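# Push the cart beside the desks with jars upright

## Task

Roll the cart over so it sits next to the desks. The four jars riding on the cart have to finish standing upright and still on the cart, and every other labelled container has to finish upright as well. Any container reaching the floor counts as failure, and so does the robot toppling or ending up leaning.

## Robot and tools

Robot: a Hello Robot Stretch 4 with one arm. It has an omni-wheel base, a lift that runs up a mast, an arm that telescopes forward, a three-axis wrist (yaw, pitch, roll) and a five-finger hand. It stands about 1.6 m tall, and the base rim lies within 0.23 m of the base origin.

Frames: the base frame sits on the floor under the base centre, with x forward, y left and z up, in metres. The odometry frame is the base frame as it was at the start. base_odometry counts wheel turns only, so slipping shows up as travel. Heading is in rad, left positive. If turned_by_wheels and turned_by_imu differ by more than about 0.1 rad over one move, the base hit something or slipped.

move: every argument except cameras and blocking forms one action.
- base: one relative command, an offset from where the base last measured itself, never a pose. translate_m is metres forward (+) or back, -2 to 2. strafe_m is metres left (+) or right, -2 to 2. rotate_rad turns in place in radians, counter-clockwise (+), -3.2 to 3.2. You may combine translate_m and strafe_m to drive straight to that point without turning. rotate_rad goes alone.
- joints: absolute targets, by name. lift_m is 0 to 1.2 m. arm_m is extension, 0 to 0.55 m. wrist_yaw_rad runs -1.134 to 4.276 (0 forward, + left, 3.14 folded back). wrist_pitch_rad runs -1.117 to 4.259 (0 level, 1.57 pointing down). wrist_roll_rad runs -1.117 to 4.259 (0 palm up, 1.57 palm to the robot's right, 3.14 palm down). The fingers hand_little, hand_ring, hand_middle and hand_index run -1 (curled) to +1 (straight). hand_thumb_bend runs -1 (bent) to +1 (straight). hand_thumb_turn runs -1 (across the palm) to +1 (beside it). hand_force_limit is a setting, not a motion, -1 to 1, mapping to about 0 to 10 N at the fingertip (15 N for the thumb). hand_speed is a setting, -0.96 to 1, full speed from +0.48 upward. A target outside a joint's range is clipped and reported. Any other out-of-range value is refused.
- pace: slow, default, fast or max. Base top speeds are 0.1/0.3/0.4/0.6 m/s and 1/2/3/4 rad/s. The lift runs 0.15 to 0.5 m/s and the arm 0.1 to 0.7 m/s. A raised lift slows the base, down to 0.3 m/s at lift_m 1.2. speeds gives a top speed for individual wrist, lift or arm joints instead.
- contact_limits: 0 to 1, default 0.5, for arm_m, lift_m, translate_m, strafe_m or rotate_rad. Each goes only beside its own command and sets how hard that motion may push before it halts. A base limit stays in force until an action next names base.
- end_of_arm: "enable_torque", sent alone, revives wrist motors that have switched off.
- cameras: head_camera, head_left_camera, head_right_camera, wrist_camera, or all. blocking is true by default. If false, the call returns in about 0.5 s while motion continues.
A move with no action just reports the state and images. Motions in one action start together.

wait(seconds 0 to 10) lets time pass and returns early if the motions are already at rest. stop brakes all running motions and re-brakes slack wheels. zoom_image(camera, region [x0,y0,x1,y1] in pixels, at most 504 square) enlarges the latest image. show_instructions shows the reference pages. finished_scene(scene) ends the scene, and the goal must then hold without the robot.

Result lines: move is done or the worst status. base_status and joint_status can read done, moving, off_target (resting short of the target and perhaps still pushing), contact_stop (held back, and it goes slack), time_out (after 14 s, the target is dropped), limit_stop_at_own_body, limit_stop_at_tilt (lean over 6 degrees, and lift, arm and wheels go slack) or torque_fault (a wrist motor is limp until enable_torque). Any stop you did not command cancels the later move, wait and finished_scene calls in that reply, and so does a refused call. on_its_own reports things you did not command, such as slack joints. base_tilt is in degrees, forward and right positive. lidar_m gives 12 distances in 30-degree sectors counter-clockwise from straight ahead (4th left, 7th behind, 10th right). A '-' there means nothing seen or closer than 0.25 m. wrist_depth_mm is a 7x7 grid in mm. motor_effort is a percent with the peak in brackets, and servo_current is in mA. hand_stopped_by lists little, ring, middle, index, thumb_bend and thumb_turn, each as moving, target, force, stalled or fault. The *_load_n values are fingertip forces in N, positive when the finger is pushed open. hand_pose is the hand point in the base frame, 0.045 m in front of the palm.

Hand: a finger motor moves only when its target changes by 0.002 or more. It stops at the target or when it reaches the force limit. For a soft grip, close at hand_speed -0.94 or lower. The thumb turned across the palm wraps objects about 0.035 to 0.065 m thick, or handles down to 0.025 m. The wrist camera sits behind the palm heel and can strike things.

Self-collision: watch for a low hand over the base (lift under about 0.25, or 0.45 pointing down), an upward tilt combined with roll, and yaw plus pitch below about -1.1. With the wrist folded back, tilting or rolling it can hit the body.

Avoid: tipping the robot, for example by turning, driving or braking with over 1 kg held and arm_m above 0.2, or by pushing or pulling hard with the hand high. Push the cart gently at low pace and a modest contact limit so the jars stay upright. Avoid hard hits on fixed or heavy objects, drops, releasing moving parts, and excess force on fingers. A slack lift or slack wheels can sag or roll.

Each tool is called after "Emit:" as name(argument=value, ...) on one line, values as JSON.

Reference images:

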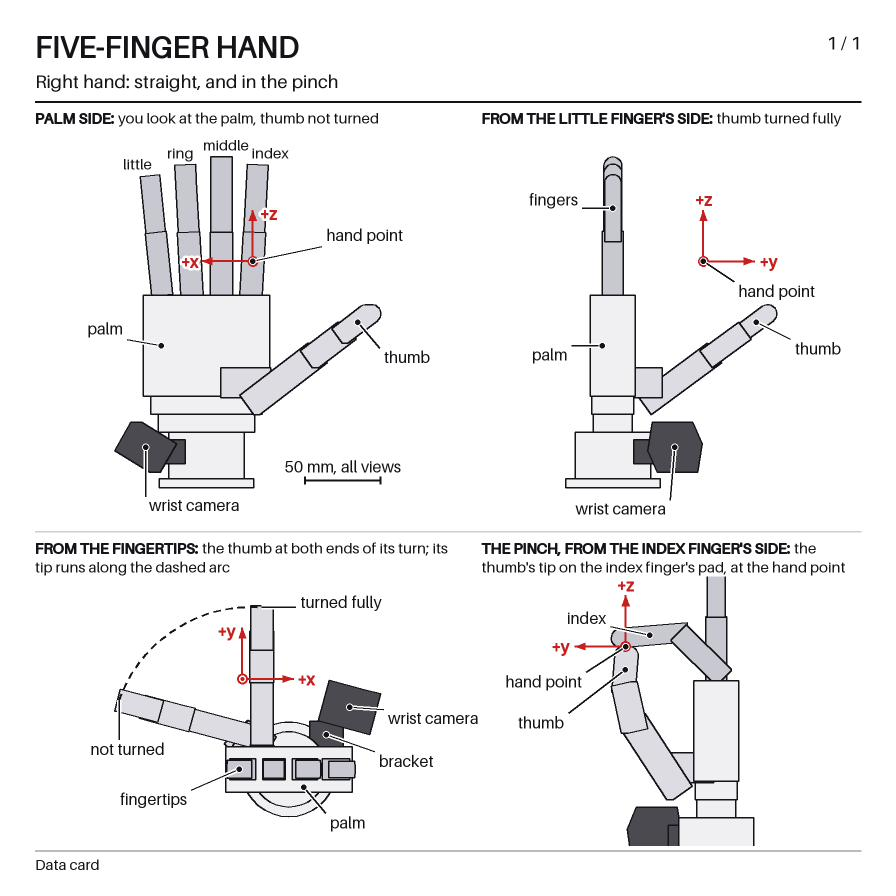

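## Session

Emit:
move()

Scene clock: 0.00 s.
base_odometry: x=+0.000 y=+0.000 heading=+0.000
turned_by_wheels: +0.000
turned_by_imu: +0.000
base_tilt: forward=+0.0 right=+0.2
lidar_m: 0.93 1.17 1.46 2.62 1.83 1.56 1.59 1.22 1.10 1.10 1.04 0.92
base_status: not commanded
joint_positions: lift_m=+0.187 arm_m=+0.002 wrist_yaw_rad=+3.150 wrist_pitch_rad=+0.004 wrist_roll_rad=+0.000 hand_little=+1.000 hand_ring=+1.000 hand_middle=+1.000 hand_index=+1.000 hand_thumb_turn=+1.000 hand_thumb_bend=+1.000 hand_force_limit=+0.000 hand_speed=-0.800
joint_status: not commanded
measured_speeds: all 0
hand_stopped_by: target,target,target,target,target,target
little_load_n: 0.0
ring_load_n: 0.0
middle_load_n: 0.0
index_load_n: 0.0
thumb_bend_load_n: 0.0
thumb_turn_load_n: 0.0
motor_effort: lift_m=+21 arm_m=+2 wheel_0=+1 wheel_1=+1 wheel_2=+1
servo_current: wrist_yaw_rad=26 wrist_pitch_rad=46 wrist_roll_rad=46
hand_pose: x=-0.0501 y=+0.1163 z=+0.4244 quat_wxyz=(-0.501, -0.503, +0.499, +0.497) (m; base frame)
wrist_depth_mm: - 132 - - - - - / - 134 180 - - - - / - 135 208 - - - - / 136 148 - - - - - / - - 1921 - - - - / 1098 1205 123 125 - - - / 878 - - - - - -
pictures: head_camera, head_left_camera, head_right_camera, wrist_camera
camera_calibration:
wrist_camera: T_world_to_cam=[[0.0115416, 0.999924, 0.004384, -0.0977201], [0.0429684, 0.00388428, -0.999069, 0.418783], [-0.99901, 0.0117192, -0.0429203, 0.120593], [0, 0, 0, 1]] pos_world=[0.103607, 0.0946727, 0.423997]

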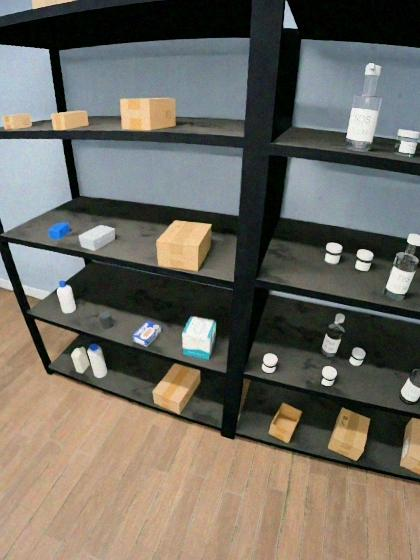

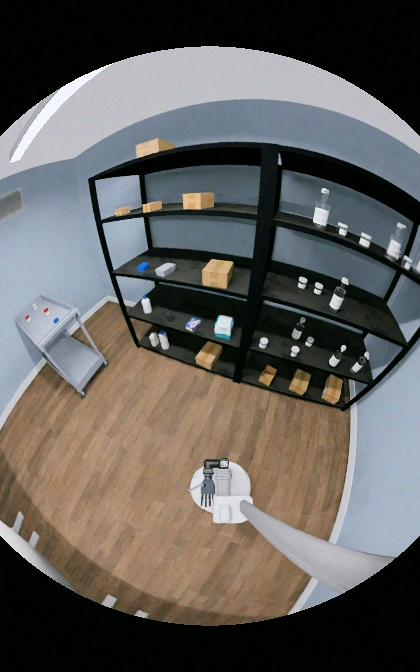

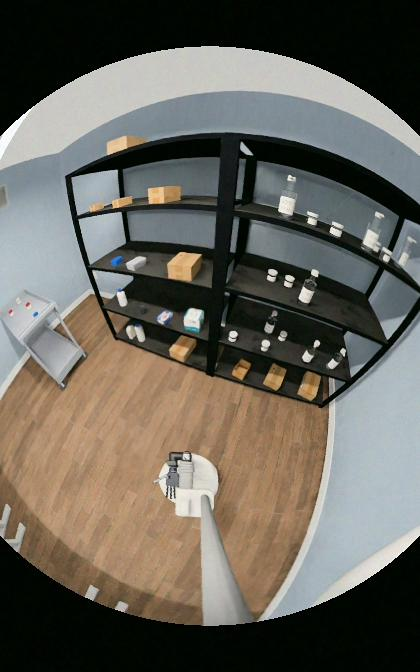

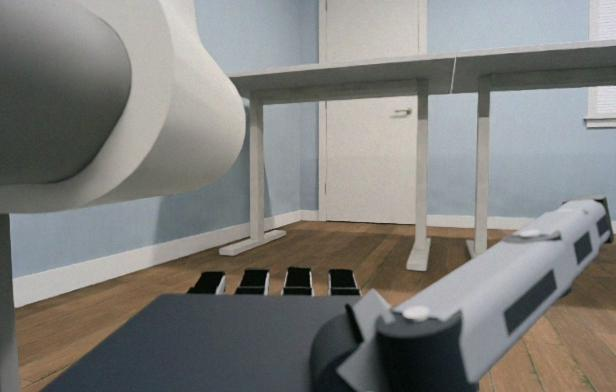

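Emit:
move(base={"rotate_rad": 1.15}, joints={"lift_m": 1.0, "wrist_yaw_rad": 0.0}, cameras=["all"])

Scene clock: 4.20 s.
move: done
base_odometry: x=+0.000 y=+0.000 heading=+1.150
turned_by_wheels: +1.150
turned_by_imu: +1.134
base_tilt: forward=+0.1 right=+0.2
lidar_m: 1.47 2.51 1.71 1.59 1.58 1.17 1.09 1.14 1.01 0.92 0.95 1.24
base_status: done
joint_positions: lift_m=+1.000 arm_m=+0.002 wrist_yaw_rad=+0.002 wrist_pitch_rad=+0.004 wrist_roll_rad=+0.000 hand_little=+1.000 hand_ring=+1.000 hand_middle=+1.000 hand_index=+1.000 hand_thumb_turn=+1.000 hand_thumb_bend=+1.000 hand_force_limit=+0.000 hand_speed=-0.800
joint_status: all done
measured_speeds: all 0
hand_stopped_by: target,target,target,target,target,target
little_load_n: 0.0
ring_load_n: 0.0
middle_load_n: 0.0
index_load_n: 0.0
thumb_bend_load_n: 0.0
thumb_turn_load_n: 0.0
motor_effort: lift_m=+26(33) arm_m=+4(4) wheel_0=-1(8) wheel_1=+0(7) wheel_2=+0(13)
servo_current: wrist_yaw_rad=39(143) wrist_pitch_rad=59(59) wrist_roll_rad=39(46)
hand_pose: x=+0.3945 y=-0.1178 z=+1.2370 quat_wxyz=(+0.499, +0.501, +0.501, +0.499) (m; base frame)
wrist_depth_mm: - - - - - - 1205 / - - - - - - 1182 / - - - - - - - / - - - - - - - / - - - - - - - / - - 123 125 - - - / - - - - - - -
pictures: head_camera, head_left_camera, head_right_camera, wrist_camera
camera_calibration:
wrist_camera: T_world_to_cam=[[-0.0184471, -0.99982, 0.0043903, -0.0961818], [-0.0429924, -0.00359378, -0.999069, 1.24546], [0.998905, -0.0186187, -0.0429183, -0.189359], [0, 0, 0, 1]] pos_world=[0.240922, -0.0952142, 1.2366]

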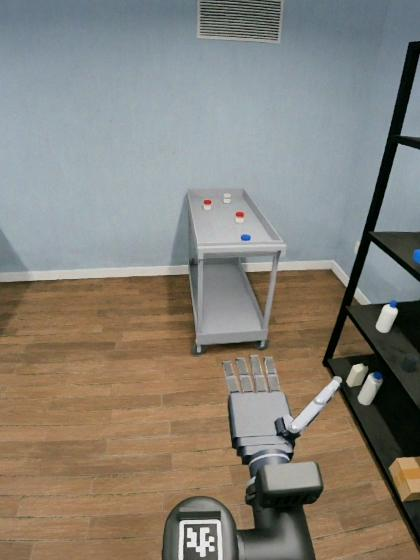

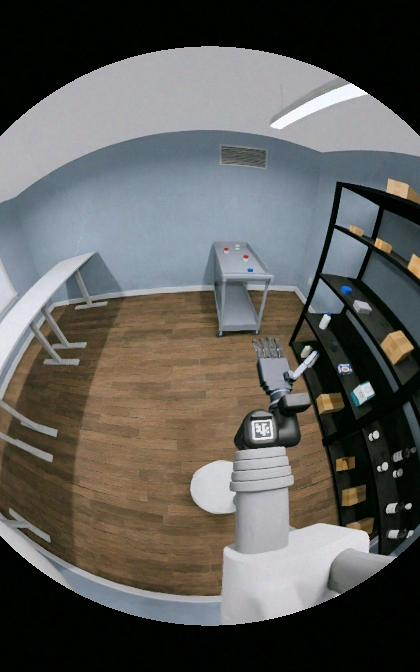

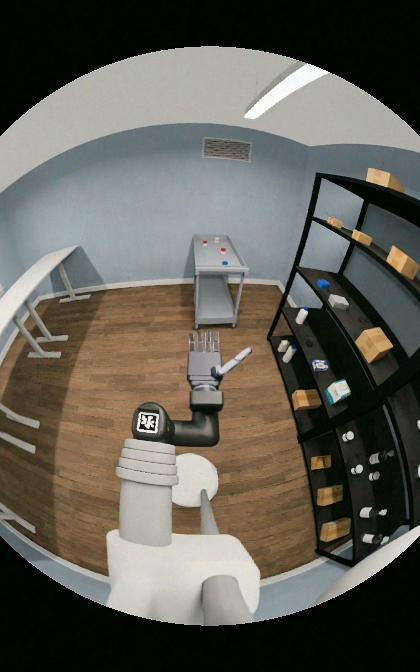

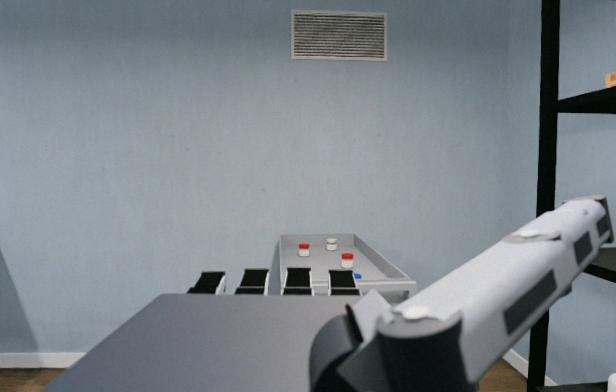

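Emit:
zoom_image(camera="head_camera", region=[160, 170, 360, 370])

Scaled by 2.520 from the camera's 420x560 image, which has a finer 1200x1600 frame.

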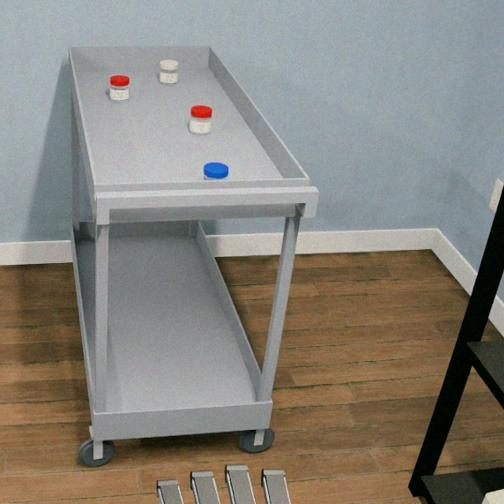

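Emit:
move(base={"translate_m": 1.5, "strafe_m": 0.6}, joints={"wrist_pitch_rad": 1.57, "hand_little": -1, "hand_ring": -1, "hand_middle": -1, "hand_index": -1, "hand_speed": 0.0})

Emit:
move(base={"rotate_rad": -1.502}, cameras=["head_camera", "head_left_camera", "wrist_camera"])

Scene clock: 15.77 s.
move: done
base_odometry: x=+0.065 y=+1.614 heading=+1.150
turned_by_wheels: +0.000
turned_by_imu: -0.004
base_tilt: forward=-0.1 right=+0.4
lidar_m: 1.04 1.09 1.24 1.12 1.16 1.50 2.63 2.22 1.49 0.56 0.58 0.74
base_status: done
joint_positions: lift_m=+1.000 arm_m=+0.002 wrist_yaw_rad=+0.002 wrist_pitch_rad=+1.569 wrist_roll_rad=+0.000 hand_little=-1.000 hand_ring=-1.000 hand_middle=-1.000 hand_index=-1.000 hand_thumb_turn=+1.000 hand_thumb_bend=+1.000 hand_force_limit=+0.000 hand_speed=+0.000
joint_status: all done
measured_speeds: all 0
hand_stopped_by: target,target,target,target,target,target
little_load_n: 0.0
ring_load_n: 0.0
middle_load_n: 0.0
index_load_n: 0.0
thumb_bend_load_n: 0.0
thumb_turn_load_n: 0.0
motor_effort: lift_m=+25(26) arm_m=+3(4) wheel_0=+1(9) wheel_1=+0(8) wheel_2=+1(12)
servo_current: wrist_yaw_rad=26(59) wrist_pitch_rad=39(65) wrist_roll_rad=26(46)
hand_pose: x=+0.2334 y=-0.1181 z=+0.9565 quat_wxyz=(+0.001, +0.707, +0.708, +0.001) (m; base frame)
wrist_depth_mm: 1078 1098 1098 1098 1118 1098 - / 1098 1078 1098 1078 1098 1098 - / 1098 1098 1118 1098 1118 1118 - / 1138 1098 119 114 1138 1098 - / 1138 1138 144 144 1138 1118 - / 1138 1118 123 125 - - - / 1118 - - - - - -
pictures: none

Scene clock: 18.00 s.
move: done
base_odometry: x=+0.065 y=+1.614 heading=-0.352
turned_by_wheels: -1.502
turned_by_imu: -1.484
base_tilt: forward=+0.0 right=+0.2
lidar_m: 0.56 0.59 0.83 1.08 1.15 1.22 1.12 1.19 1.60 2.63 2.00 1.45
base_status: done
joint_positions: lift_m=+1.000 arm_m=+0.002 wrist_yaw_rad=+0.002 wrist_pitch_rad=+1.569 wrist_roll_rad=+0.000 hand_little=-1.000 hand_ring=-1.000 hand_middle=-1.000 hand_index=-1.000 hand_thumb_turn=+1.000 hand_thumb_bend=+1.000 hand_force_limit=+0.000 hand_speed=+0.000
joint_status: not commanded
measured_speeds: all 0
hand_stopped_by: target,target,target,target,target,target
little_load_n: 0.0
ring_load_n: 0.0
middle_load_n: 0.0
index_load_n: 0.0
thumb_bend_load_n: 0.0
thumb_turn_load_n: 0.0
motor_effort: lift_m=+24(26) arm_m=-2(4) wheel_0=+1(12) wheel_1=+1(7) wheel_2=+1(11)
servo_current: wrist_yaw_rad=33(46) wrist_pitch_rad=46(59) wrist_roll_rad=39(46)
hand_pose: x=+0.2334 y=-0.1181 z=+0.9565 quat_wxyz=(+0.001, +0.707, +0.708, +0.001) (m; base frame)
wrist_depth_mm: 1078 1098 1078 1078 1098 1098 1118 / 1098 1098 1138 1078 1098 1118 1118 / 1098 1118 1118 1118 1098 1138 1118 / 1118 1098 119 114 1118 1118 1118 / 1118 1118 144 145 1118 1138 - / 1138 1138 123 125 - - - / 1138 - - - - - -
pictures: head_camera, head_left_camera, wrist_camera
camera_calibration:
wrist_camera: T_world_to_cam=[[0.00584865, -0.999777, 0.0203154, -0.119109], [-0.999309, -0.00509777, 0.0368182, 0.190511], [-0.0367064, -0.0205167, -0.999115, 1.11567], [0, 0, 0, 1]] pos_world=[0.232028, -0.095221, 1.11009]

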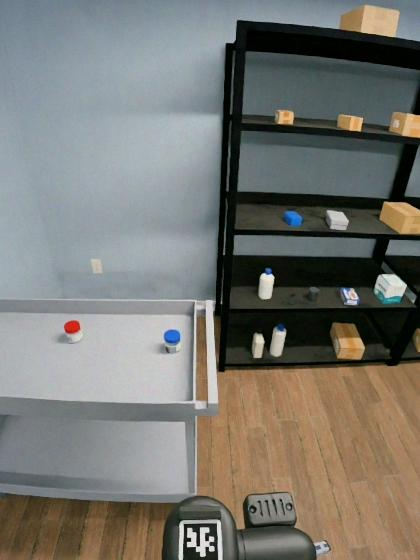

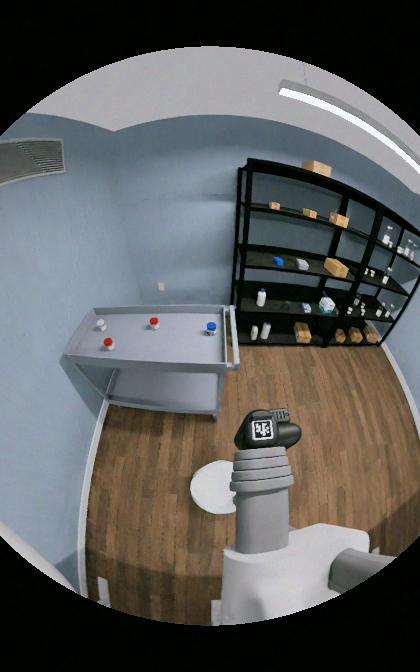

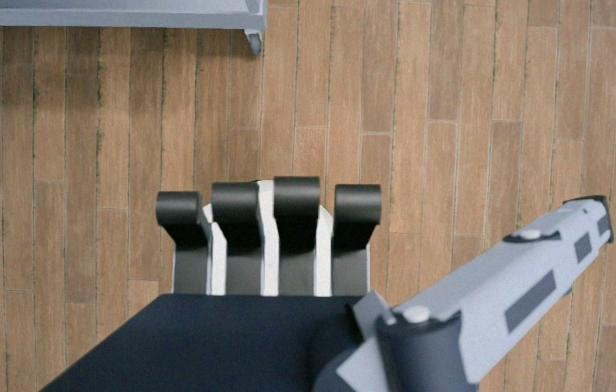

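Emit:
move(base={"translate_m": 0.09, "strafe_m": 0.547}, joints={"arm_m": 0.41}, cameras=["wrist_camera", "head_left_camera"])

Scene clock: 21.47 s.
move: done
base_odometry: x=+0.338 y=+2.097 heading=-0.352
turned_by_wheels: +0.000
turned_by_imu: +0.001
base_tilt: forward=+0.0 right=+0.4
lidar_m: 0.47 0.51 0.55 0.50 0.57 0.78 1.24 1.29 1.78 3.15 0.67 0.49
base_status: done
joint_positions: lift_m=+1.000 arm_m=+0.410 wrist_yaw_rad=+0.001 wrist_pitch_rad=+1.569 wrist_roll_rad=+0.000 hand_little=-1.000 hand_ring=-1.000 hand_middle=-1.000 hand_index=-1.000 hand_thumb_turn=+1.000 hand_thumb_bend=+1.000 hand_force_limit=+0.000 hand_speed=+0.000
joint_status: all done
measured_speeds: all 0
hand_stopped_by: target,target,target,target,target,target
little_load_n: 0.0
ring_load_n: 0.0
middle_load_n: 0.0
index_load_n: 0.0
thumb_bend_load_n: 0.0
thumb_turn_load_n: 0.0
motor_effort: lift_m=+25(25) arm_m=+5(6) wheel_0=+0(12) wheel_1=-2(10) wheel_2=-2(10)
servo_current: wrist_yaw_rad=33(46) wrist_pitch_rad=39(65) wrist_roll_rad=33(52)
hand_pose: x=+0.6415 y=-0.1182 z=+0.9565 quat_wxyz=(+0.001, +0.707, +0.708, +0.001) (m; base frame)
wrist_depth_mm: 320 324 324 325 327 325 325 / 325 324 325 327 325 329 327 / 327 327 329 327 329 330 330 / 330 330 118 113 330 334 332 / 332 334 144 144 334 336 - / 324 336 123 125 - - - / 267 - - - - - -
pictures: head_left_camera, wrist_camera
camera_calibration:
wrist_camera: T_world_to_cam=[[0.00565869, -0.999778, 0.02032, -0.121378], [-0.999292, -0.00489752, 0.0373152, 0.597786], [-0.0372074, -0.0205167, -0.999097, 1.13085], [0, 0, 0, 1]] pos_world=[0.640126, -0.0952215, 1.10999]

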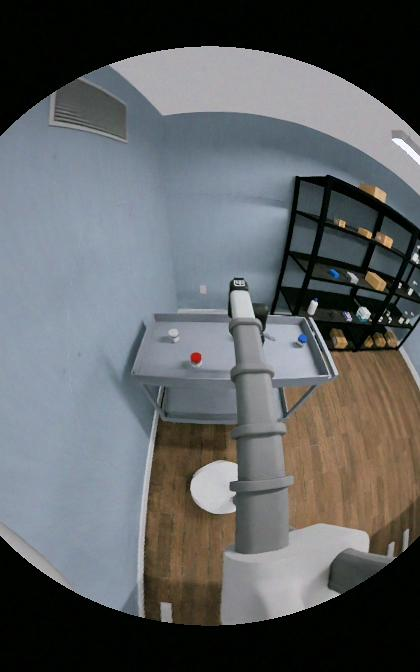

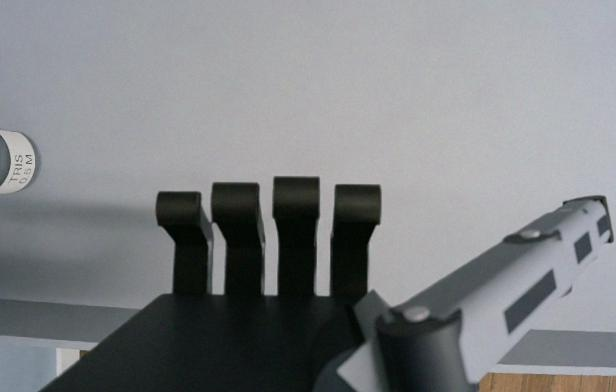

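Emit:
move(joints={"lift_m": 0.835}, contact_limits={"lift_m": 0.1}, pace="slow")

Emit:
move(base={"translate_m": -0.38, "strafe_m": -0.11}, pace="slow", cameras=["wrist_camera", "head_camera"])

Scene clock: 23.77 s.
move: done
base_odometry: x=+0.338 y=+2.097 heading=-0.352
turned_by_wheels: +0.000
turned_by_imu: -0.001
base_tilt: forward=+0.1 right=+0.3
lidar_m: 0.47 0.50 0.55 0.52 0.58 0.81 1.26 1.28 1.76 3.17 0.70 0.50
base_status: not commanded
joint_positions: lift_m=+0.835 arm_m=+0.410 wrist_yaw_rad=+0.001 wrist_pitch_rad=+1.569 wrist_roll_rad=+0.000 hand_little=-1.000 hand_ring=-1.000 hand_middle=-1.000 hand_index=-1.000 hand_thumb_turn=+1.000 hand_thumb_bend=+1.000 hand_force_limit=+0.000 hand_speed=+0.000
joint_status: all done
measured_speeds: all 0
hand_stopped_by: target,target,target,target,target,target
little_load_n: 0.0
ring_load_n: 0.0
middle_load_n: 0.0
index_load_n: 0.0
thumb_bend_load_n: 0.0
thumb_turn_load_n: 0.0
motor_effort: lift_m=+14(26) arm_m=+5(5) wheel_0=+0(1) wheel_1=-2(2) wheel_2=-1(2)
servo_current: wrist_yaw_rad=33(46) wrist_pitch_rad=39(59) wrist_roll_rad=33(46)
contact_limits: lift_m 0.1
hand_pose: x=+0.6415 y=-0.1182 z=+0.7924 quat_wxyz=(+0.001, +0.707, +0.708, +0.001) (m; base frame)
wrist_depth_mm: 162 162 162 163 164 164 164 / 163 163 164 164 165 164 165 / 165 165 165 166 165 166 166 / 166 166 119 113 167 168 168 / 167 168 145 145 169 169 - / 169 169 123 125 - - - / 170 - - - - - -
pictures: none

Scene clock: 28.97 s.
move: done
base_odometry: x=-0.056 y=+2.125 heading=-0.352
turned_by_wheels: +0.000
turned_by_imu: +0.000
base_tilt: forward=+0.0 right=+0.2
lidar_m: 0.52 0.55 0.69 0.61 0.68 0.90 0.84 0.90 1.23 3.06 2.43 0.57
base_status: done
joint_positions: lift_m=+0.835 arm_m=+0.410 wrist_yaw_rad=+0.001 wrist_pitch_rad=+1.566 wrist_roll_rad=+0.001 hand_little=-1.000 hand_ring=-1.000 hand_middle=-1.000 hand_index=-1.000 hand_thumb_turn=+1.000 hand_thumb_bend=+1.000 hand_force_limit=+0.000 hand_speed=+0.000
joint_status: not commanded
measured_speeds: all 0
hand_stopped_by: target,target,target,target,target,target
little_load_n: 0.0
ring_load_n: 0.5
middle_load_n: 0.0
index_load_n: 0.0
thumb_bend_load_n: 0.0
thumb_turn_load_n: 0.0
motor_effort: lift_m=+15(15) arm_m=-4(5) wheel_0=-1(8) wheel_1=-2(7) wheel_2=+3(14)
servo_current: wrist_yaw_rad=33(52) wrist_pitch_rad=46(65) wrist_roll_rad=39(46)
contact_limits: lift_m 0.1
hand_pose: x=+0.6422 y=-0.1182 z=+0.7925 quat_wxyz=(+0.002, +0.707, +0.707, +0.002) (m; base frame)
wrist_depth_mm: 163 163 163 165 165 165 165 / 164 165 165 166 166 166 167 / 166 166 166 167 167 167 167 / 167 166 118 113 167 168 168 / 167 168 145 144 169 169 - / 169 168 123 125 - - - / 153 - - - - - -
pictures: head_camera, wrist_camera
camera_calibration:
wrist_camera: T_world_to_cam=[[0.00490436, -0.999781, 0.0203604, -0.117604], [-0.999392, -0.00419769, 0.0346069, 0.606918], [-0.0345139, -0.0205177, -0.999194, 0.96538], [0, 0, 0, 1]] pos_world=[0.640445, -0.0952236, 0.945993]

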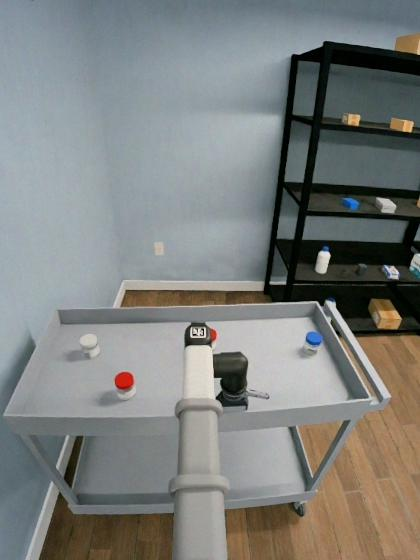

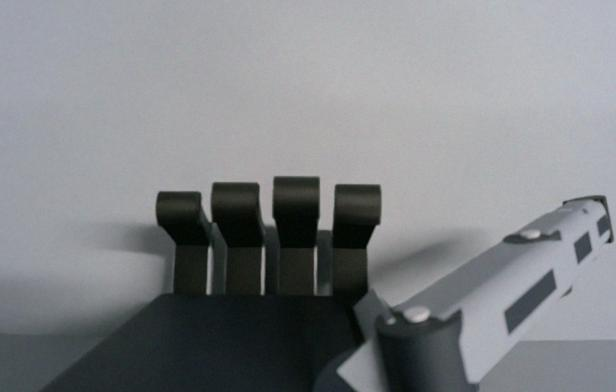

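Emit:
move(base={"translate_m": -0.47, "strafe_m": -0.18}, pace="slow", cameras=["wrist_camera", "head_camera"])

Scene clock: 35.43 s.
move: done
base_odometry: x=-0.559 y=+2.118 heading=-0.352
turned_by_wheels: +0.000
turned_by_imu: +0.000
base_tilt: forward=+0.1 right=+0.2
lidar_m: 0.51 0.55 0.77 0.83 0.59 0.41 0.38 0.40 0.57 1.62 3.00 0.56
base_status: done
joint_positions: lift_m=+0.835 arm_m=+0.410 wrist_yaw_rad=+0.001 wrist_pitch_rad=+1.566 wrist_roll_rad=+0.001 hand_little=-1.000 hand_ring=-1.000 hand_middle=-1.000 hand_index=-1.000 hand_thumb_turn=+1.000 hand_thumb_bend=+1.000 hand_force_limit=+0.000 hand_speed=+0.000
joint_status: not commanded
measured_speeds: all 0
hand_stopped_by: target,target,target,target,target,target
little_load_n: 0.0
ring_load_n: 0.0
middle_load_n: 0.0
index_load_n: 0.0
thumb_bend_load_n: 0.0
thumb_turn_load_n: 0.0
motor_effort: lift_m=+15(15) arm_m=-5(5) wheel_0=-1(8) wheel_1=-1(6) wheel_2=+3(18)
servo_current: wrist_yaw_rad=46(52) wrist_pitch_rad=52(65) wrist_roll_rad=39(46)
contact_limits: lift_m 0.1
hand_pose: x=+0.6423 y=-0.1182 z=+0.7925 quat_wxyz=(+0.002, +0.707, +0.707, +0.002) (m; base frame)
wrist_depth_mm: 163 163 164 165 164 165 166 / 164 165 165 166 166 167 166 / 165 166 166 167 167 167 167 / 167 167 118 113 167 168 168 / 167 168 145 145 170 169 - / 169 169 123 125 - - - / 151 - - - - - -
pictures: head_camera, wrist_camera
camera_calibration:
wrist_camera: T_world_to_cam=[[0.00489693, -0.999781, 0.020362, -0.117602], [-0.999403, -0.00419636, 0.0343073, 0.60731], [-0.0342143, -0.0205178, -0.999204, 0.965202], [0, 0, 0, 1]] pos_world=[0.640547, -0.0952236, 0.945993]

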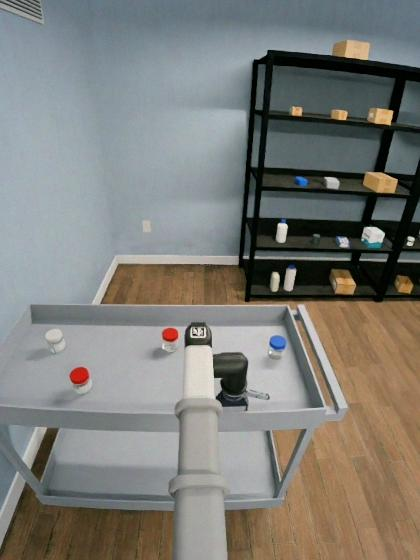

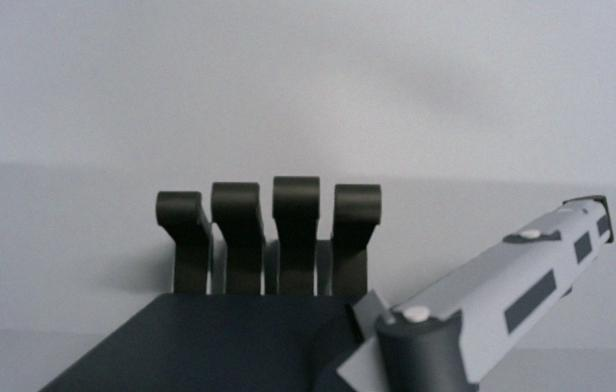

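Emit:
move(base={"translate_m": 0.03})

Emit:
move(base={"strafe_m": 0.25}, cameras=["wrist_camera"])

Emit:
move(base={"translate_m": -0.07}, joints={"arm_m": 0.21}, pace="slow", cameras=["wrist_camera", "head_camera"])

Scene clock: 36.77 s.
move: done
base_odometry: x=-0.531 y=+2.107 heading=-0.352
turned_by_wheels: +0.000
turned_by_imu: +0.000
base_tilt: forward=-0.1 right=+0.3
lidar_m: 0.50 0.52 0.76 0.82 0.63 0.42 0.41 0.44 0.62 1.65 3.01 0.55
base_status: done
joint_positions: lift_m=+0.835 arm_m=+0.410 wrist_yaw_rad=+0.001 wrist_pitch_rad=+1.569 wrist_roll_rad=+0.001 hand_little=-1.000 hand_ring=-1.000 hand_middle=-1.000 hand_index=-1.000 hand_thumb_turn=+1.000 hand_thumb_bend=+1.000 hand_force_limit=+0.000 hand_speed=+0.000
joint_status: not commanded
measured_speeds: all 0
hand_stopped_by: target,target,target,target,target,target
little_load_n: 0.0
ring_load_n: 0.0
middle_load_n: 0.0
index_load_n: 0.0
thumb_bend_load_n: -0.5
thumb_turn_load_n: 0.0
motor_effort: lift_m=+15(16) arm_m=-5(5) wheel_0=+0(8) wheel_1=+2(5) wheel_2=+2(9)
servo_current: wrist_yaw_rad=26(46) wrist_pitch_rad=52(59) wrist_roll_rad=39(52)
contact_limits: lift_m 0.1
hand_pose: x=+0.6417 y=-0.1182 z=+0.7923 quat_wxyz=(+0.001, +0.707, +0.707, +0.001) (m; base frame)
wrist_depth_mm: 162 162 163 163 163 164 164 / 163 163 164 164 165 165 165 / 165 165 165 166 166 166 166 / 166 166 118 113 167 167 168 / 167 167 144 144 168 169 - / 168 168 123 125 - - - / 169 - - - - - -
pictures: none

Scene clock: 38.90 s.
move: done
base_odometry: x=-0.445 y=+2.342 heading=-0.352
turned_by_wheels: +0.000
turned_by_imu: +0.000
base_tilt: forward=+0.1 right=+0.2
lidar_m: 0.49 0.53 0.61 0.58 0.62 0.45 0.40 0.44 0.61 1.65 0.76 0.54
base_status: done
joint_positions: lift_m=+0.835 arm_m=+0.410 wrist_yaw_rad=+0.001 wrist_pitch_rad=+1.569 wrist_roll_rad=+0.001 hand_little=-1.000 hand_ring=-1.000 hand_middle=-1.000 hand_index=-1.000 hand_thumb_turn=+1.000 hand_thumb_bend=+1.000 hand_force_limit=+0.000 hand_speed=+0.000
joint_status: not commanded
measured_speeds: all 0
hand_stopped_by: target,target,target,target,target,target
little_load_n: 0.0
ring_load_n: 0.0
middle_load_n: 0.5
index_load_n: 0.0
thumb_bend_load_n: 0.0
thumb_turn_load_n: 0.0
motor_effort: lift_m=+15(15) arm_m=-4(5) wheel_0=+2(13) wheel_1=-1(9) wheel_2=+0(11)
servo_current: wrist_yaw_rad=46(46) wrist_pitch_rad=46(52) wrist_roll_rad=39(46)
contact_limits: lift_m 0.1
hand_pose: x=+0.6417 y=-0.1182 z=+0.7923 quat_wxyz=(+0.001, +0.707, +0.707, +0.001) (m; base frame)
wrist_depth_mm: 162 162 163 163 163 163 164 / 163 163 164 164 165 165 166 / 165 165 166 166 166 167 167 / 166 165 118 113 167 168 167 / 167 167 145 144 169 169 - / 168 169 123 125 - - - / 170 - - - - - -
pictures: wrist_camera
camera_calibration:
wrist_camera: T_world_to_cam=[[0.00494995, -0.999781, 0.0203492, -0.117618], [-0.99931, -0.00419641, 0.0369077, 0.604583], [-0.0368142, -0.0205179, -0.999111, 0.966565], [0, 0, 0, 1]] pos_world=[0.640331, -0.0952236, 0.945786]

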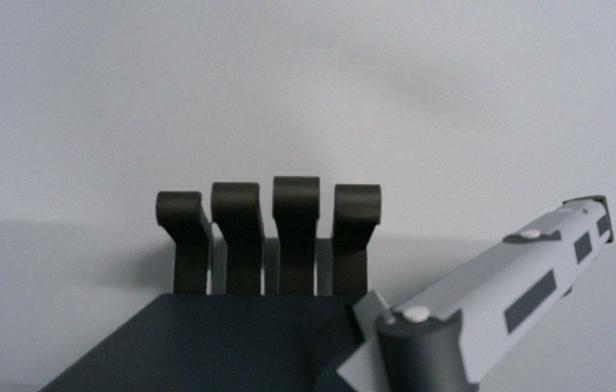

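Scene clock: 42.17 s.
move: done
base_odometry: x=-0.511 y=+2.366 heading=-0.352
turned_by_wheels: +0.000
turned_by_imu: -0.001
base_tilt: forward=+0.0 right=+0.3
lidar_m: 0.34 0.37 0.50 0.57 0.51 0.36 0.36 0.37 0.49 1.44 0.46 0.35
base_status: done
joint_positions: lift_m=+0.835 arm_m=+0.210 wrist_yaw_rad=+0.002 wrist_pitch_rad=+1.567 wrist_roll_rad=+0.001 hand_little=-1.000 hand_ring=-1.000 hand_middle=-1.000 hand_index=-1.000 hand_thumb_turn=+1.000 hand_thumb_bend=+1.000 hand_force_limit=+0.000 hand_speed=+0.000
joint_status: all done
measured_speeds: all 0
hand_stopped_by: target,target,target,target,target,target
little_load_n: 0.0
ring_load_n: 0.0
middle_load_n: 0.0
index_load_n: 0.0
thumb_bend_load_n: 0.0
thumb_turn_load_n: 0.0
motor_effort: lift_m=+15(16) arm_m=-6(12) wheel_0=+0(10) wheel_1=-2(6) wheel_2=+2(15)
servo_current: wrist_yaw_rad=20(52) wrist_pitch_rad=52(78) wrist_roll_rad=39(52)
contact_limits: lift_m 0.1
hand_pose: x=+0.4423 y=-0.1182 z=+0.7924 quat_wxyz=(+0.001, +0.707, +0.707, +0.001) (m; base frame)
wrist_depth_mm: 163 164 164 164 164 165 166 / 165 165 165 166 166 166 167 / 166 166 167 167 167 168 167 / 167 167 116 113 168 169 169 / 168 168 145 144 169 170 - / 169 169 123 125 - - - / 148 - - - - - -
pictures: head_camera, wrist_camera
camera_calibration:
wrist_camera: T_world_to_cam=[[0.00511409, -0.99978, 0.0203504, -0.116704], [-0.999374, -0.00439738, 0.0351086, 0.406637], [-0.0350114, -0.0205172, -0.999176, 0.958582], [0, 0, 0, 1]] pos_world=[0.440541, -0.095223, 0.945891]

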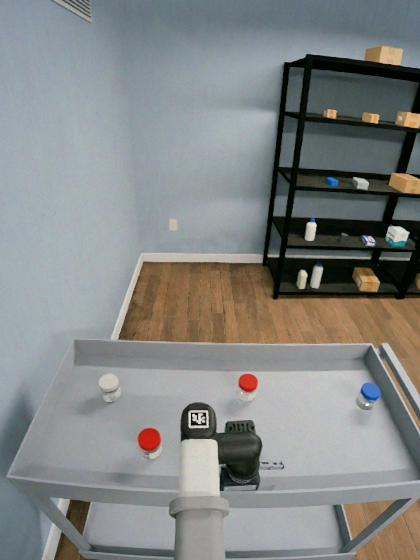

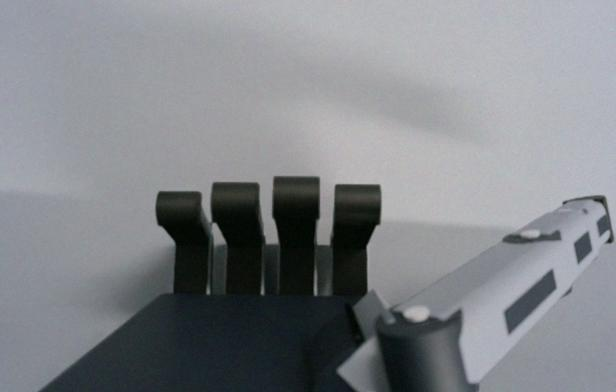

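Emit:
move(joints={"arm_m": 0.23})

Emit:
move(joints={"lift_m": 1.0})

Emit:
move(joints={"arm_m": 0.0}, base={"strafe_m": -1.12})

Emit:
move(base={"translate_m": 1.2})

Emit:
move(base={"rotate_rad": 3.18}, cameras=["head_camera", "wrist_camera"])

Scene clock: 43.17 s.
move: done
base_odometry: x=-0.511 y=+2.366 heading=-0.352
turned_by_wheels: +0.000
turned_by_imu: +0.000
base_tilt: forward=+0.0 right=+0.4
lidar_m: 0.34 0.36 0.52 0.57 0.51 0.36 0.35 0.35 0.49 1.44 0.47 0.34
base_status: not commanded
joint_positions: lift_m=+0.835 arm_m=+0.230 wrist_yaw_rad=+0.002 wrist_pitch_rad=+1.569 wrist_roll_rad=+0.001 hand_little=-1.000 hand_ring=-1.000 hand_middle=-1.000 hand_index=-1.000 hand_thumb_turn=+1.000 hand_thumb_bend=+1.000 hand_force_limit=+0.000 hand_speed=+0.000
joint_status: all done
measured_speeds: all 0
hand_stopped_by: target,target,target,target,target,target
little_load_n: 0.0
ring_load_n: 0.0
middle_load_n: 0.0
index_load_n: 0.0
thumb_bend_load_n: 0.0
thumb_turn_load_n: 0.0
motor_effort: lift_m=+15(16) arm_m=+5(7) wheel_0=+0(1) wheel_1=-2(2) wheel_2=+1(2)
servo_current: wrist_yaw_rad=39(46) wrist_pitch_rad=52(59) wrist_roll_rad=26(39)
contact_limits: lift_m 0.1
hand_pose: x=+0.4616 y=-0.1182 z=+0.7923 quat_wxyz=(+0.001, +0.707, +0.707, +0.001) (m; base frame)
wrist_depth_mm: 162 162 163 163 163 164 164 / 163 163 164 164 165 165 166 / 165 165 166 166 167 167 167 / 167 167 118 113 167 168 168 / 167 168 144 144 169 169 - / 169 168 123 125 - - - / 170 - - - - - -
pictures: none

Scene clock: 44.93 s.
move: done
base_odometry: x=-0.511 y=+2.366 heading=-0.352
turned_by_wheels: +0.000
turned_by_imu: -0.001
base_tilt: forward=+0.0 right=+0.3
lidar_m: 0.33 0.37 0.51 0.57 0.54 0.37 0.34 0.39 0.51 1.44 0.45 0.36
base_status: not commanded
joint_positions: lift_m=+1.000 arm_m=+0.230 wrist_yaw_rad=+0.002 wrist_pitch_rad=+1.569 wrist_roll_rad=+0.001 hand_little=-1.000 hand_ring=-1.000 hand_middle=-1.000 hand_index=-1.000 hand_thumb_turn=+1.000 hand_thumb_bend=+1.000 hand_force_limit=+0.000 hand_speed=+0.000
joint_status: all done
measured_speeds: all 0
hand_stopped_by: target,target,target,target,target,target
little_load_n: 0.0
ring_load_n: 0.0
middle_load_n: 0.0
index_load_n: 0.0
thumb_bend_load_n: 0.0
thumb_turn_load_n: 0.0
motor_effort: lift_m=+25(30) arm_m=+5(5) wheel_0=+0(1) wheel_1=-2(2) wheel_2=+2(2)
servo_current: wrist_yaw_rad=26(46) wrist_pitch_rad=59(59) wrist_roll_rad=26(46)
hand_pose: x=+0.4616 y=-0.1182 z=+0.9564 quat_wxyz=(+0.001, +0.707, +0.707, +0.001) (m; base frame)
wrist_depth_mm: 322 322 324 325 327 325 325 / 325 325 327 327 327 329 329 / 327 327 329 329 330 334 330 / 330 330 118 113 332 334 334 / 330 334 144 144 336 334 - / 1042 285 123 125 - - - / 1042 - - - - - -
pictures: none

Scene clock: 50.00 s.
move: done
base_odometry: x=-0.897 y=+1.315 heading=-0.352
turned_by_wheels: +0.000
turned_by_imu: -0.008
base_tilt: forward=+0.0 right=+0.3
lidar_m: 2.18 0.69 0.57 1.40 0.53 0.36 0.34 0.41 0.49 1.48 2.11 2.25
base_status: done
joint_positions: lift_m=+1.000 arm_m=+0.002 wrist_yaw_rad=+0.002 wrist_pitch_rad=+1.569 wrist_roll_rad=+0.001 hand_little=-1.000 hand_ring=-1.000 hand_middle=-1.000 hand_index=-1.000 hand_thumb_turn=+1.000 hand_thumb_bend=+1.000 hand_force_limit=+0.000 hand_speed=+0.000
joint_status: all done
joint sent to its limit — arm_m, lower limit.
measured_speeds: all 0
hand_stopped_by: target,target,target,target,target,target
little_load_n: 0.0
ring_load_n: 0.0
middle_load_n: 0.5
index_load_n: 0.0
thumb_bend_load_n: 0.0
thumb_turn_load_n: 0.0
motor_effort: lift_m=+25(26) arm_m=-5(7) wheel_0=-1(13) wheel_1=+0(9) wheel_2=+0(9)
servo_current: wrist_yaw_rad=20(52) wrist_pitch_rad=39(59) wrist_roll_rad=33(46)
hand_pose: x=+0.2334 y=-0.1182 z=+0.9565 quat_wxyz=(+0.001, +0.707, +0.707, +0.001) (m; base frame)
wrist_depth_mm: 946 1078 1098 1098 1098 1118 1098 / 946 1118 1098 1078 1098 1118 1118 / 1098 1098 1098 1118 1138 1118 1098 / 1098 1118 119 114 1118 1118 1118 / 1160 1138 144 144 1118 1118 - / 1138 1138 123 125 - - - / 1118 - - - - - -
pictures: none

Scene clock: 55.50 s.
move: done
base_odometry: x=+0.230 y=+0.901 heading=-0.352
turned_by_wheels: +0.000
turned_by_imu: -0.005
base_tilt: forward=+0.0 right=+0.2
lidar_m: 0.98 1.02 1.77 1.42 0.59 0.67 1.57 1.60 2.10 2.02 1.44 1.05
base_status: done
joint_positions: lift_m=+1.000 arm_m=+0.002 wrist_yaw_rad=+0.002 wrist_pitch_rad=+1.569 wrist_roll_rad=+0.001 hand_little=-1.000 hand_ring=-1.000 hand_middle=-1.000 hand_index=-1.000 hand_thumb_turn=+1.000 hand_thumb_bend=+1.000 hand_force_limit=+0.000 hand_speed=+0.000
joint_status: not commanded
measured_speeds: all 0
hand_stopped_by: target,target,target,target,target,target
little_load_n: 0.0
ring_load_n: 0.0
middle_load_n: 0.0
index_load_n: 0.0
thumb_bend_load_n: 0.0
thumb_turn_load_n: 0.0
motor_effort: lift_m=+25(25) arm_m=-5(5) wheel_0=+1(10) wheel_1=-1(8) wheel_2=+1(16)
servo_current: wrist_yaw_rad=33(46) wrist_pitch_rad=46(59) wrist_roll_rad=52(52)
hand_pose: x=+0.2334 y=-0.1182 z=+0.9565 quat_wxyz=(+0.001, +0.707, +0.707, +0.001) (m; base frame)
wrist_depth_mm: 1078 1098 1078 1098 1098 1118 1118 / 1098 1118 1118 1118 1098 1118 1118 / 1098 1098 1118 1118 1118 1118 1118 / 1118 1138 119 114 1118 1138 1138 / 1138 1138 144 144 1138 1138 - / 1118 1138 123 125 - - - / 1138 - - - - - -
pictures: none

Scene clock: 58.77 s.
move: done
base_odometry: x=+0.230 y=+0.901 heading=+2.828
turned_by_wheels: +3.180
turned_by_imu: +3.139
base_tilt: forward=+0.1 right=+0.1
lidar_m: 1.51 1.55 2.10 2.01 1.46 1.05 0.99 1.03 1.79 1.45 0.60 0.65
base_status: done
joint_positions: lift_m=+1.000 arm_m=+0.002 wrist_yaw_rad=+0.002 wrist_pitch_rad=+1.569 wrist_roll_rad=+0.001 hand_little=-1.000 hand_ring=-1.000 hand_middle=-1.000 hand_index=-1.000 hand_thumb_turn=+1.000 hand_thumb_bend=+1.000 hand_force_limit=+0.000 hand_speed=+0.000
joint_status: not commanded
measured_speeds: all 0
hand_stopped_by: target,target,target,target,target,target
little_load_n: 0.0
ring_load_n: 0.5
middle_load_n: 0.0
index_load_n: 0.0
thumb_bend_load_n: 0.0
thumb_turn_load_n: 0.0
motor_effort: lift_m=+24(25) arm_m=-5(5) wheel_0=+0(12) wheel_1=-2(6) wheel_2=-1(10)
servo_current: wrist_yaw_rad=39(52) wrist_pitch_rad=39(59) wrist_roll_rad=39(52)
hand_pose: x=+0.2334 y=-0.1182 z=+0.9565 quat_wxyz=(+0.001, +0.707, +0.707, +0.001) (m; base frame)
wrist_depth_mm: 1098 1078 1098 1098 1098 1078 - / 1098 1098 1118 1098 1078 1098 - / 1098 1118 1098 1118 1118 1118 1118 / 1118 1118 119 114 1118 1118 1138 / 1118 1078 144 145 1138 1118 - / 1118 1118 123 125 - - - / 1160 - - - - - -
pictures: head_camera, wrist_camera
camera_calibration:
wrist_camera: T_world_to_cam=[[0.00476039, -0.999781, 0.0203543, -0.118901], [-0.999292, -0.00399655, 0.0374047, 0.189965], [-0.0373152, -0.0205179, -0.999093, 1.11568], [0, 0, 0, 1]] pos_world=[0.232029, -0.0952242, 1.10998]

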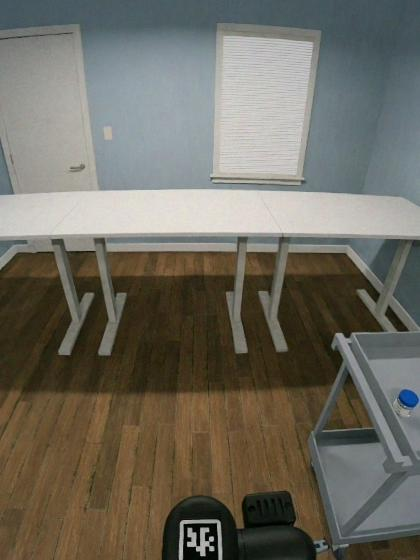

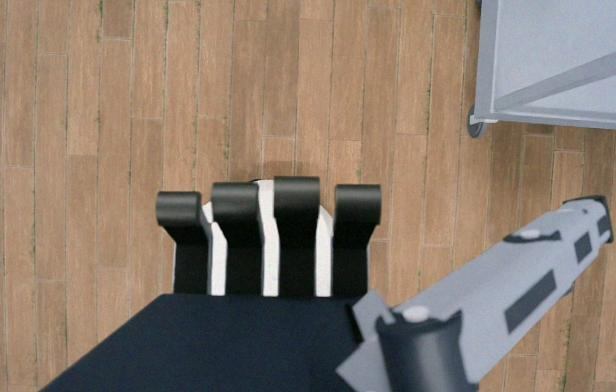

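Emit:
move(base={"rotate_rad": 0.02})

Emit:
move(base={"strafe_m": -1.13}, cameras=["head_camera", "wrist_camera"])

Scene clock: 59.57 s.
move: done
base_odometry: x=+0.229 y=+0.901 heading=+2.848
turned_by_wheels: +0.020
turned_by_imu: +0.019
base_tilt: forward=-0.1 right=+0.2
lidar_m: 1.52 1.59 2.11 2.03 1.42 1.04 0.99 1.03 1.74 1.37 0.60 0.67
base_status: done
joint_positions: lift_m=+1.000 arm_m=+0.002 wrist_yaw_rad=+0.002 wrist_pitch_rad=+1.569 wrist_roll_rad=+0.001 hand_little=-1.000 hand_ring=-1.000 hand_middle=-1.000 hand_index=-1.000 hand_thumb_turn=+1.000 hand_thumb_bend=+1.000 hand_force_limit=+0.000 hand_speed=+0.000
joint_status: not commanded
measured_speeds: all 0
hand_stopped_by: target,target,target,target,target,target
little_load_n: 0.0
ring_load_n: 0.0
middle_load_n: 0.0
index_load_n: 0.0
thumb_bend_load_n: 0.0
thumb_turn_load_n: 0.0
motor_effort: lift_m=+24(25) arm_m=-5(5) wheel_0=-1(5) wheel_1=+0(4) wheel_2=+1(6)
servo_current: wrist_yaw_rad=39(46) wrist_pitch_rad=52(52) wrist_roll_rad=39(46)
hand_pose: x=+0.2334 y=-0.1182 z=+0.9565 quat_wxyz=(+0.001, +0.707, +0.707, +0.001) (m; base frame)
wrist_depth_mm: 1078 1098 1098 1098 1098 1098 - / 1098 1078 1118 1098 1098 1118 - / 1098 1098 1098 1098 1118 1118 1118 / 1118 1098 119 114 1138 1118 1118 / 1118 1138 144 144 1138 1118 - / 1118 1138 123 125 - - - / 1118 - - - - - -
pictures: none

Scene clock: 64.67 s.
move: done
base_odometry: x=+0.557 y=+1.983 heading=+2.848
turned_by_wheels: +0.000
turned_by_imu: -0.008
base_tilt: forward=-0.1 right=+0.3
lidar_m: 0.34 0.38 0.52 3.15 1.47 1.22 1.64 0.80 0.61 0.55 0.46 0.35
base_status: done
joint_positions: lift_m=+1.000 arm_m=+0.002 wrist_yaw_rad=+0.002 wrist_pitch_rad=+1.569 wrist_roll_rad=+0.001 hand_little=-1.000 hand_ring=-1.000 hand_middle=-1.000 hand_index=-1.000 hand_thumb_turn=+1.000 hand_thumb_bend=+1.000 hand_force_limit=+0.000 hand_speed=+0.000
joint_status: not commanded
measured_speeds: all 0
hand_stopped_by: target,target,target,target,target,target
little_load_n: 0.0
ring_load_n: 0.0
middle_load_n: 0.0
index_load_n: 0.5
thumb_bend_load_n: 0.0
thumb_turn_load_n: 0.0
motor_effort: lift_m=+24(25) arm_m=-5(5) wheel_0=-1(13) wheel_1=+1(10) wheel_2=+1(10)
servo_current: wrist_yaw_rad=33(52) wrist_pitch_rad=59(59) wrist_roll_rad=26(52)
hand_pose: x=+0.2334 y=-0.1182 z=+0.9565 quat_wxyz=(+0.001, +0.707, +0.707, +0.001) (m; base frame)
wrist_depth_mm: 931 - - - - 336 - / 946 - - - - 788 473 / 1098 1098 1098 1118 1098 1118 707 / 1118 1118 119 114 1138 1118 - / 1118 1118 144 145 1118 1118 - / 1138 1098 123 125 - - - / 1138 - - - - - -
pictures: head_camera, wrist_camera
camera_calibration:
wrist_camera: T_world_to_cam=[[0.00476039, -0.999781, 0.0203543, -0.118901], [-0.999292, -0.00399655, 0.0374047, 0.189965], [-0.0373152, -0.0205179, -0.999093, 1.11568], [0, 0, 0, 1]] pos_world=[0.232029, -0.0952242, 1.10998]

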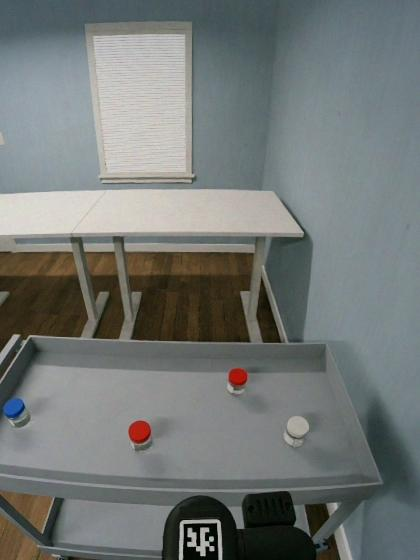

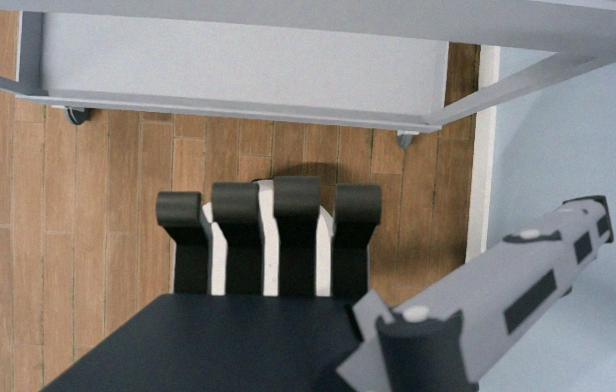

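Emit:
move(base={"translate_m": 0.45}, pace="slow", cameras=["head_camera", "wrist_camera"])

Scene clock: 70.67 s.
move: done
base_odometry: x=+0.126 y=+2.113 heading=+2.848
turned_by_wheels: +0.000
turned_by_imu: -0.004
base_tilt: forward=-0.1 right=+0.3
lidar_m: 0.25 0.25 0.28 3.14 2.09 1.61 2.10 0.81 0.58 0.56 0.26 0.25
base_status: done
joint_positions: lift_m=+1.000 arm_m=+0.002 wrist_yaw_rad=+0.002 wrist_pitch_rad=+1.569 wrist_roll_rad=+0.001 hand_little=-1.000 hand_ring=-1.000 hand_middle=-1.000 hand_index=-1.000 hand_thumb_turn=+1.000 hand_thumb_bend=+1.000 hand_force_limit=+0.000 hand_speed=+0.000
joint_status: not commanded
measured_speeds: all 0
hand_stopped_by: target,target,target,target,target,target
little_load_n: 0.0
ring_load_n: 0.0
middle_load_n: 0.0
index_load_n: 0.5
thumb_bend_load_n: -0.5
thumb_turn_load_n: 0.0
motor_effort: lift_m=+25(25) arm_m=-5(5) wheel_0=+1(10) wheel_1=+1(5) wheel_2=-2(13)
servo_current: wrist_yaw_rad=39(46) wrist_pitch_rad=39(59) wrist_roll_rad=33(46)
hand_pose: x=+0.2334 y=-0.1182 z=+0.9565 quat_wxyz=(+0.001, +0.707, +0.707, +0.001) (m; base frame)
wrist_depth_mm: 325 324 324 325 327 327 327 / 325 327 327 327 330 330 332 / 329 330 330 332 334 334 334 / 1118 330 118 113 334 332 334 / 1138 1138 144 144 1118 1160 - / 1138 1138 123 125 - - - / 1138 - - - - - -
pictures: head_camera, wrist_camera
camera_calibration:
wrist_camera: T_world_to_cam=[[0.00476039, -0.999781, 0.0203543, -0.118901], [-0.999292, -0.00399655, 0.0374047, 0.189965], [-0.0373152, -0.0205179, -0.999093, 1.11568], [0, 0, 0, 1]] pos_world=[0.232029, -0.0952242, 1.10998]

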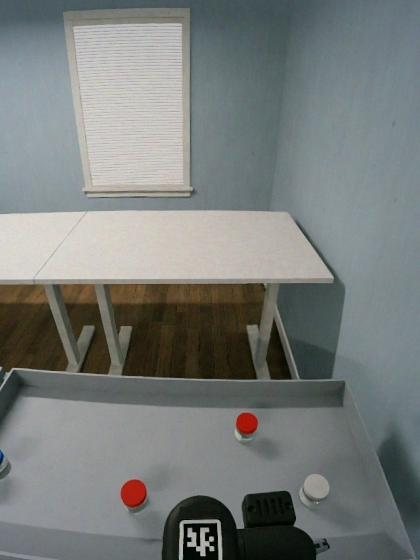

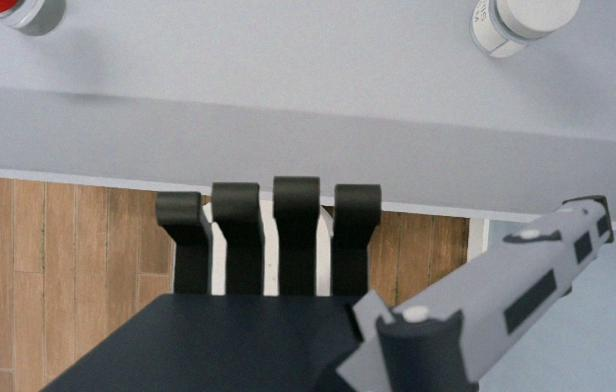

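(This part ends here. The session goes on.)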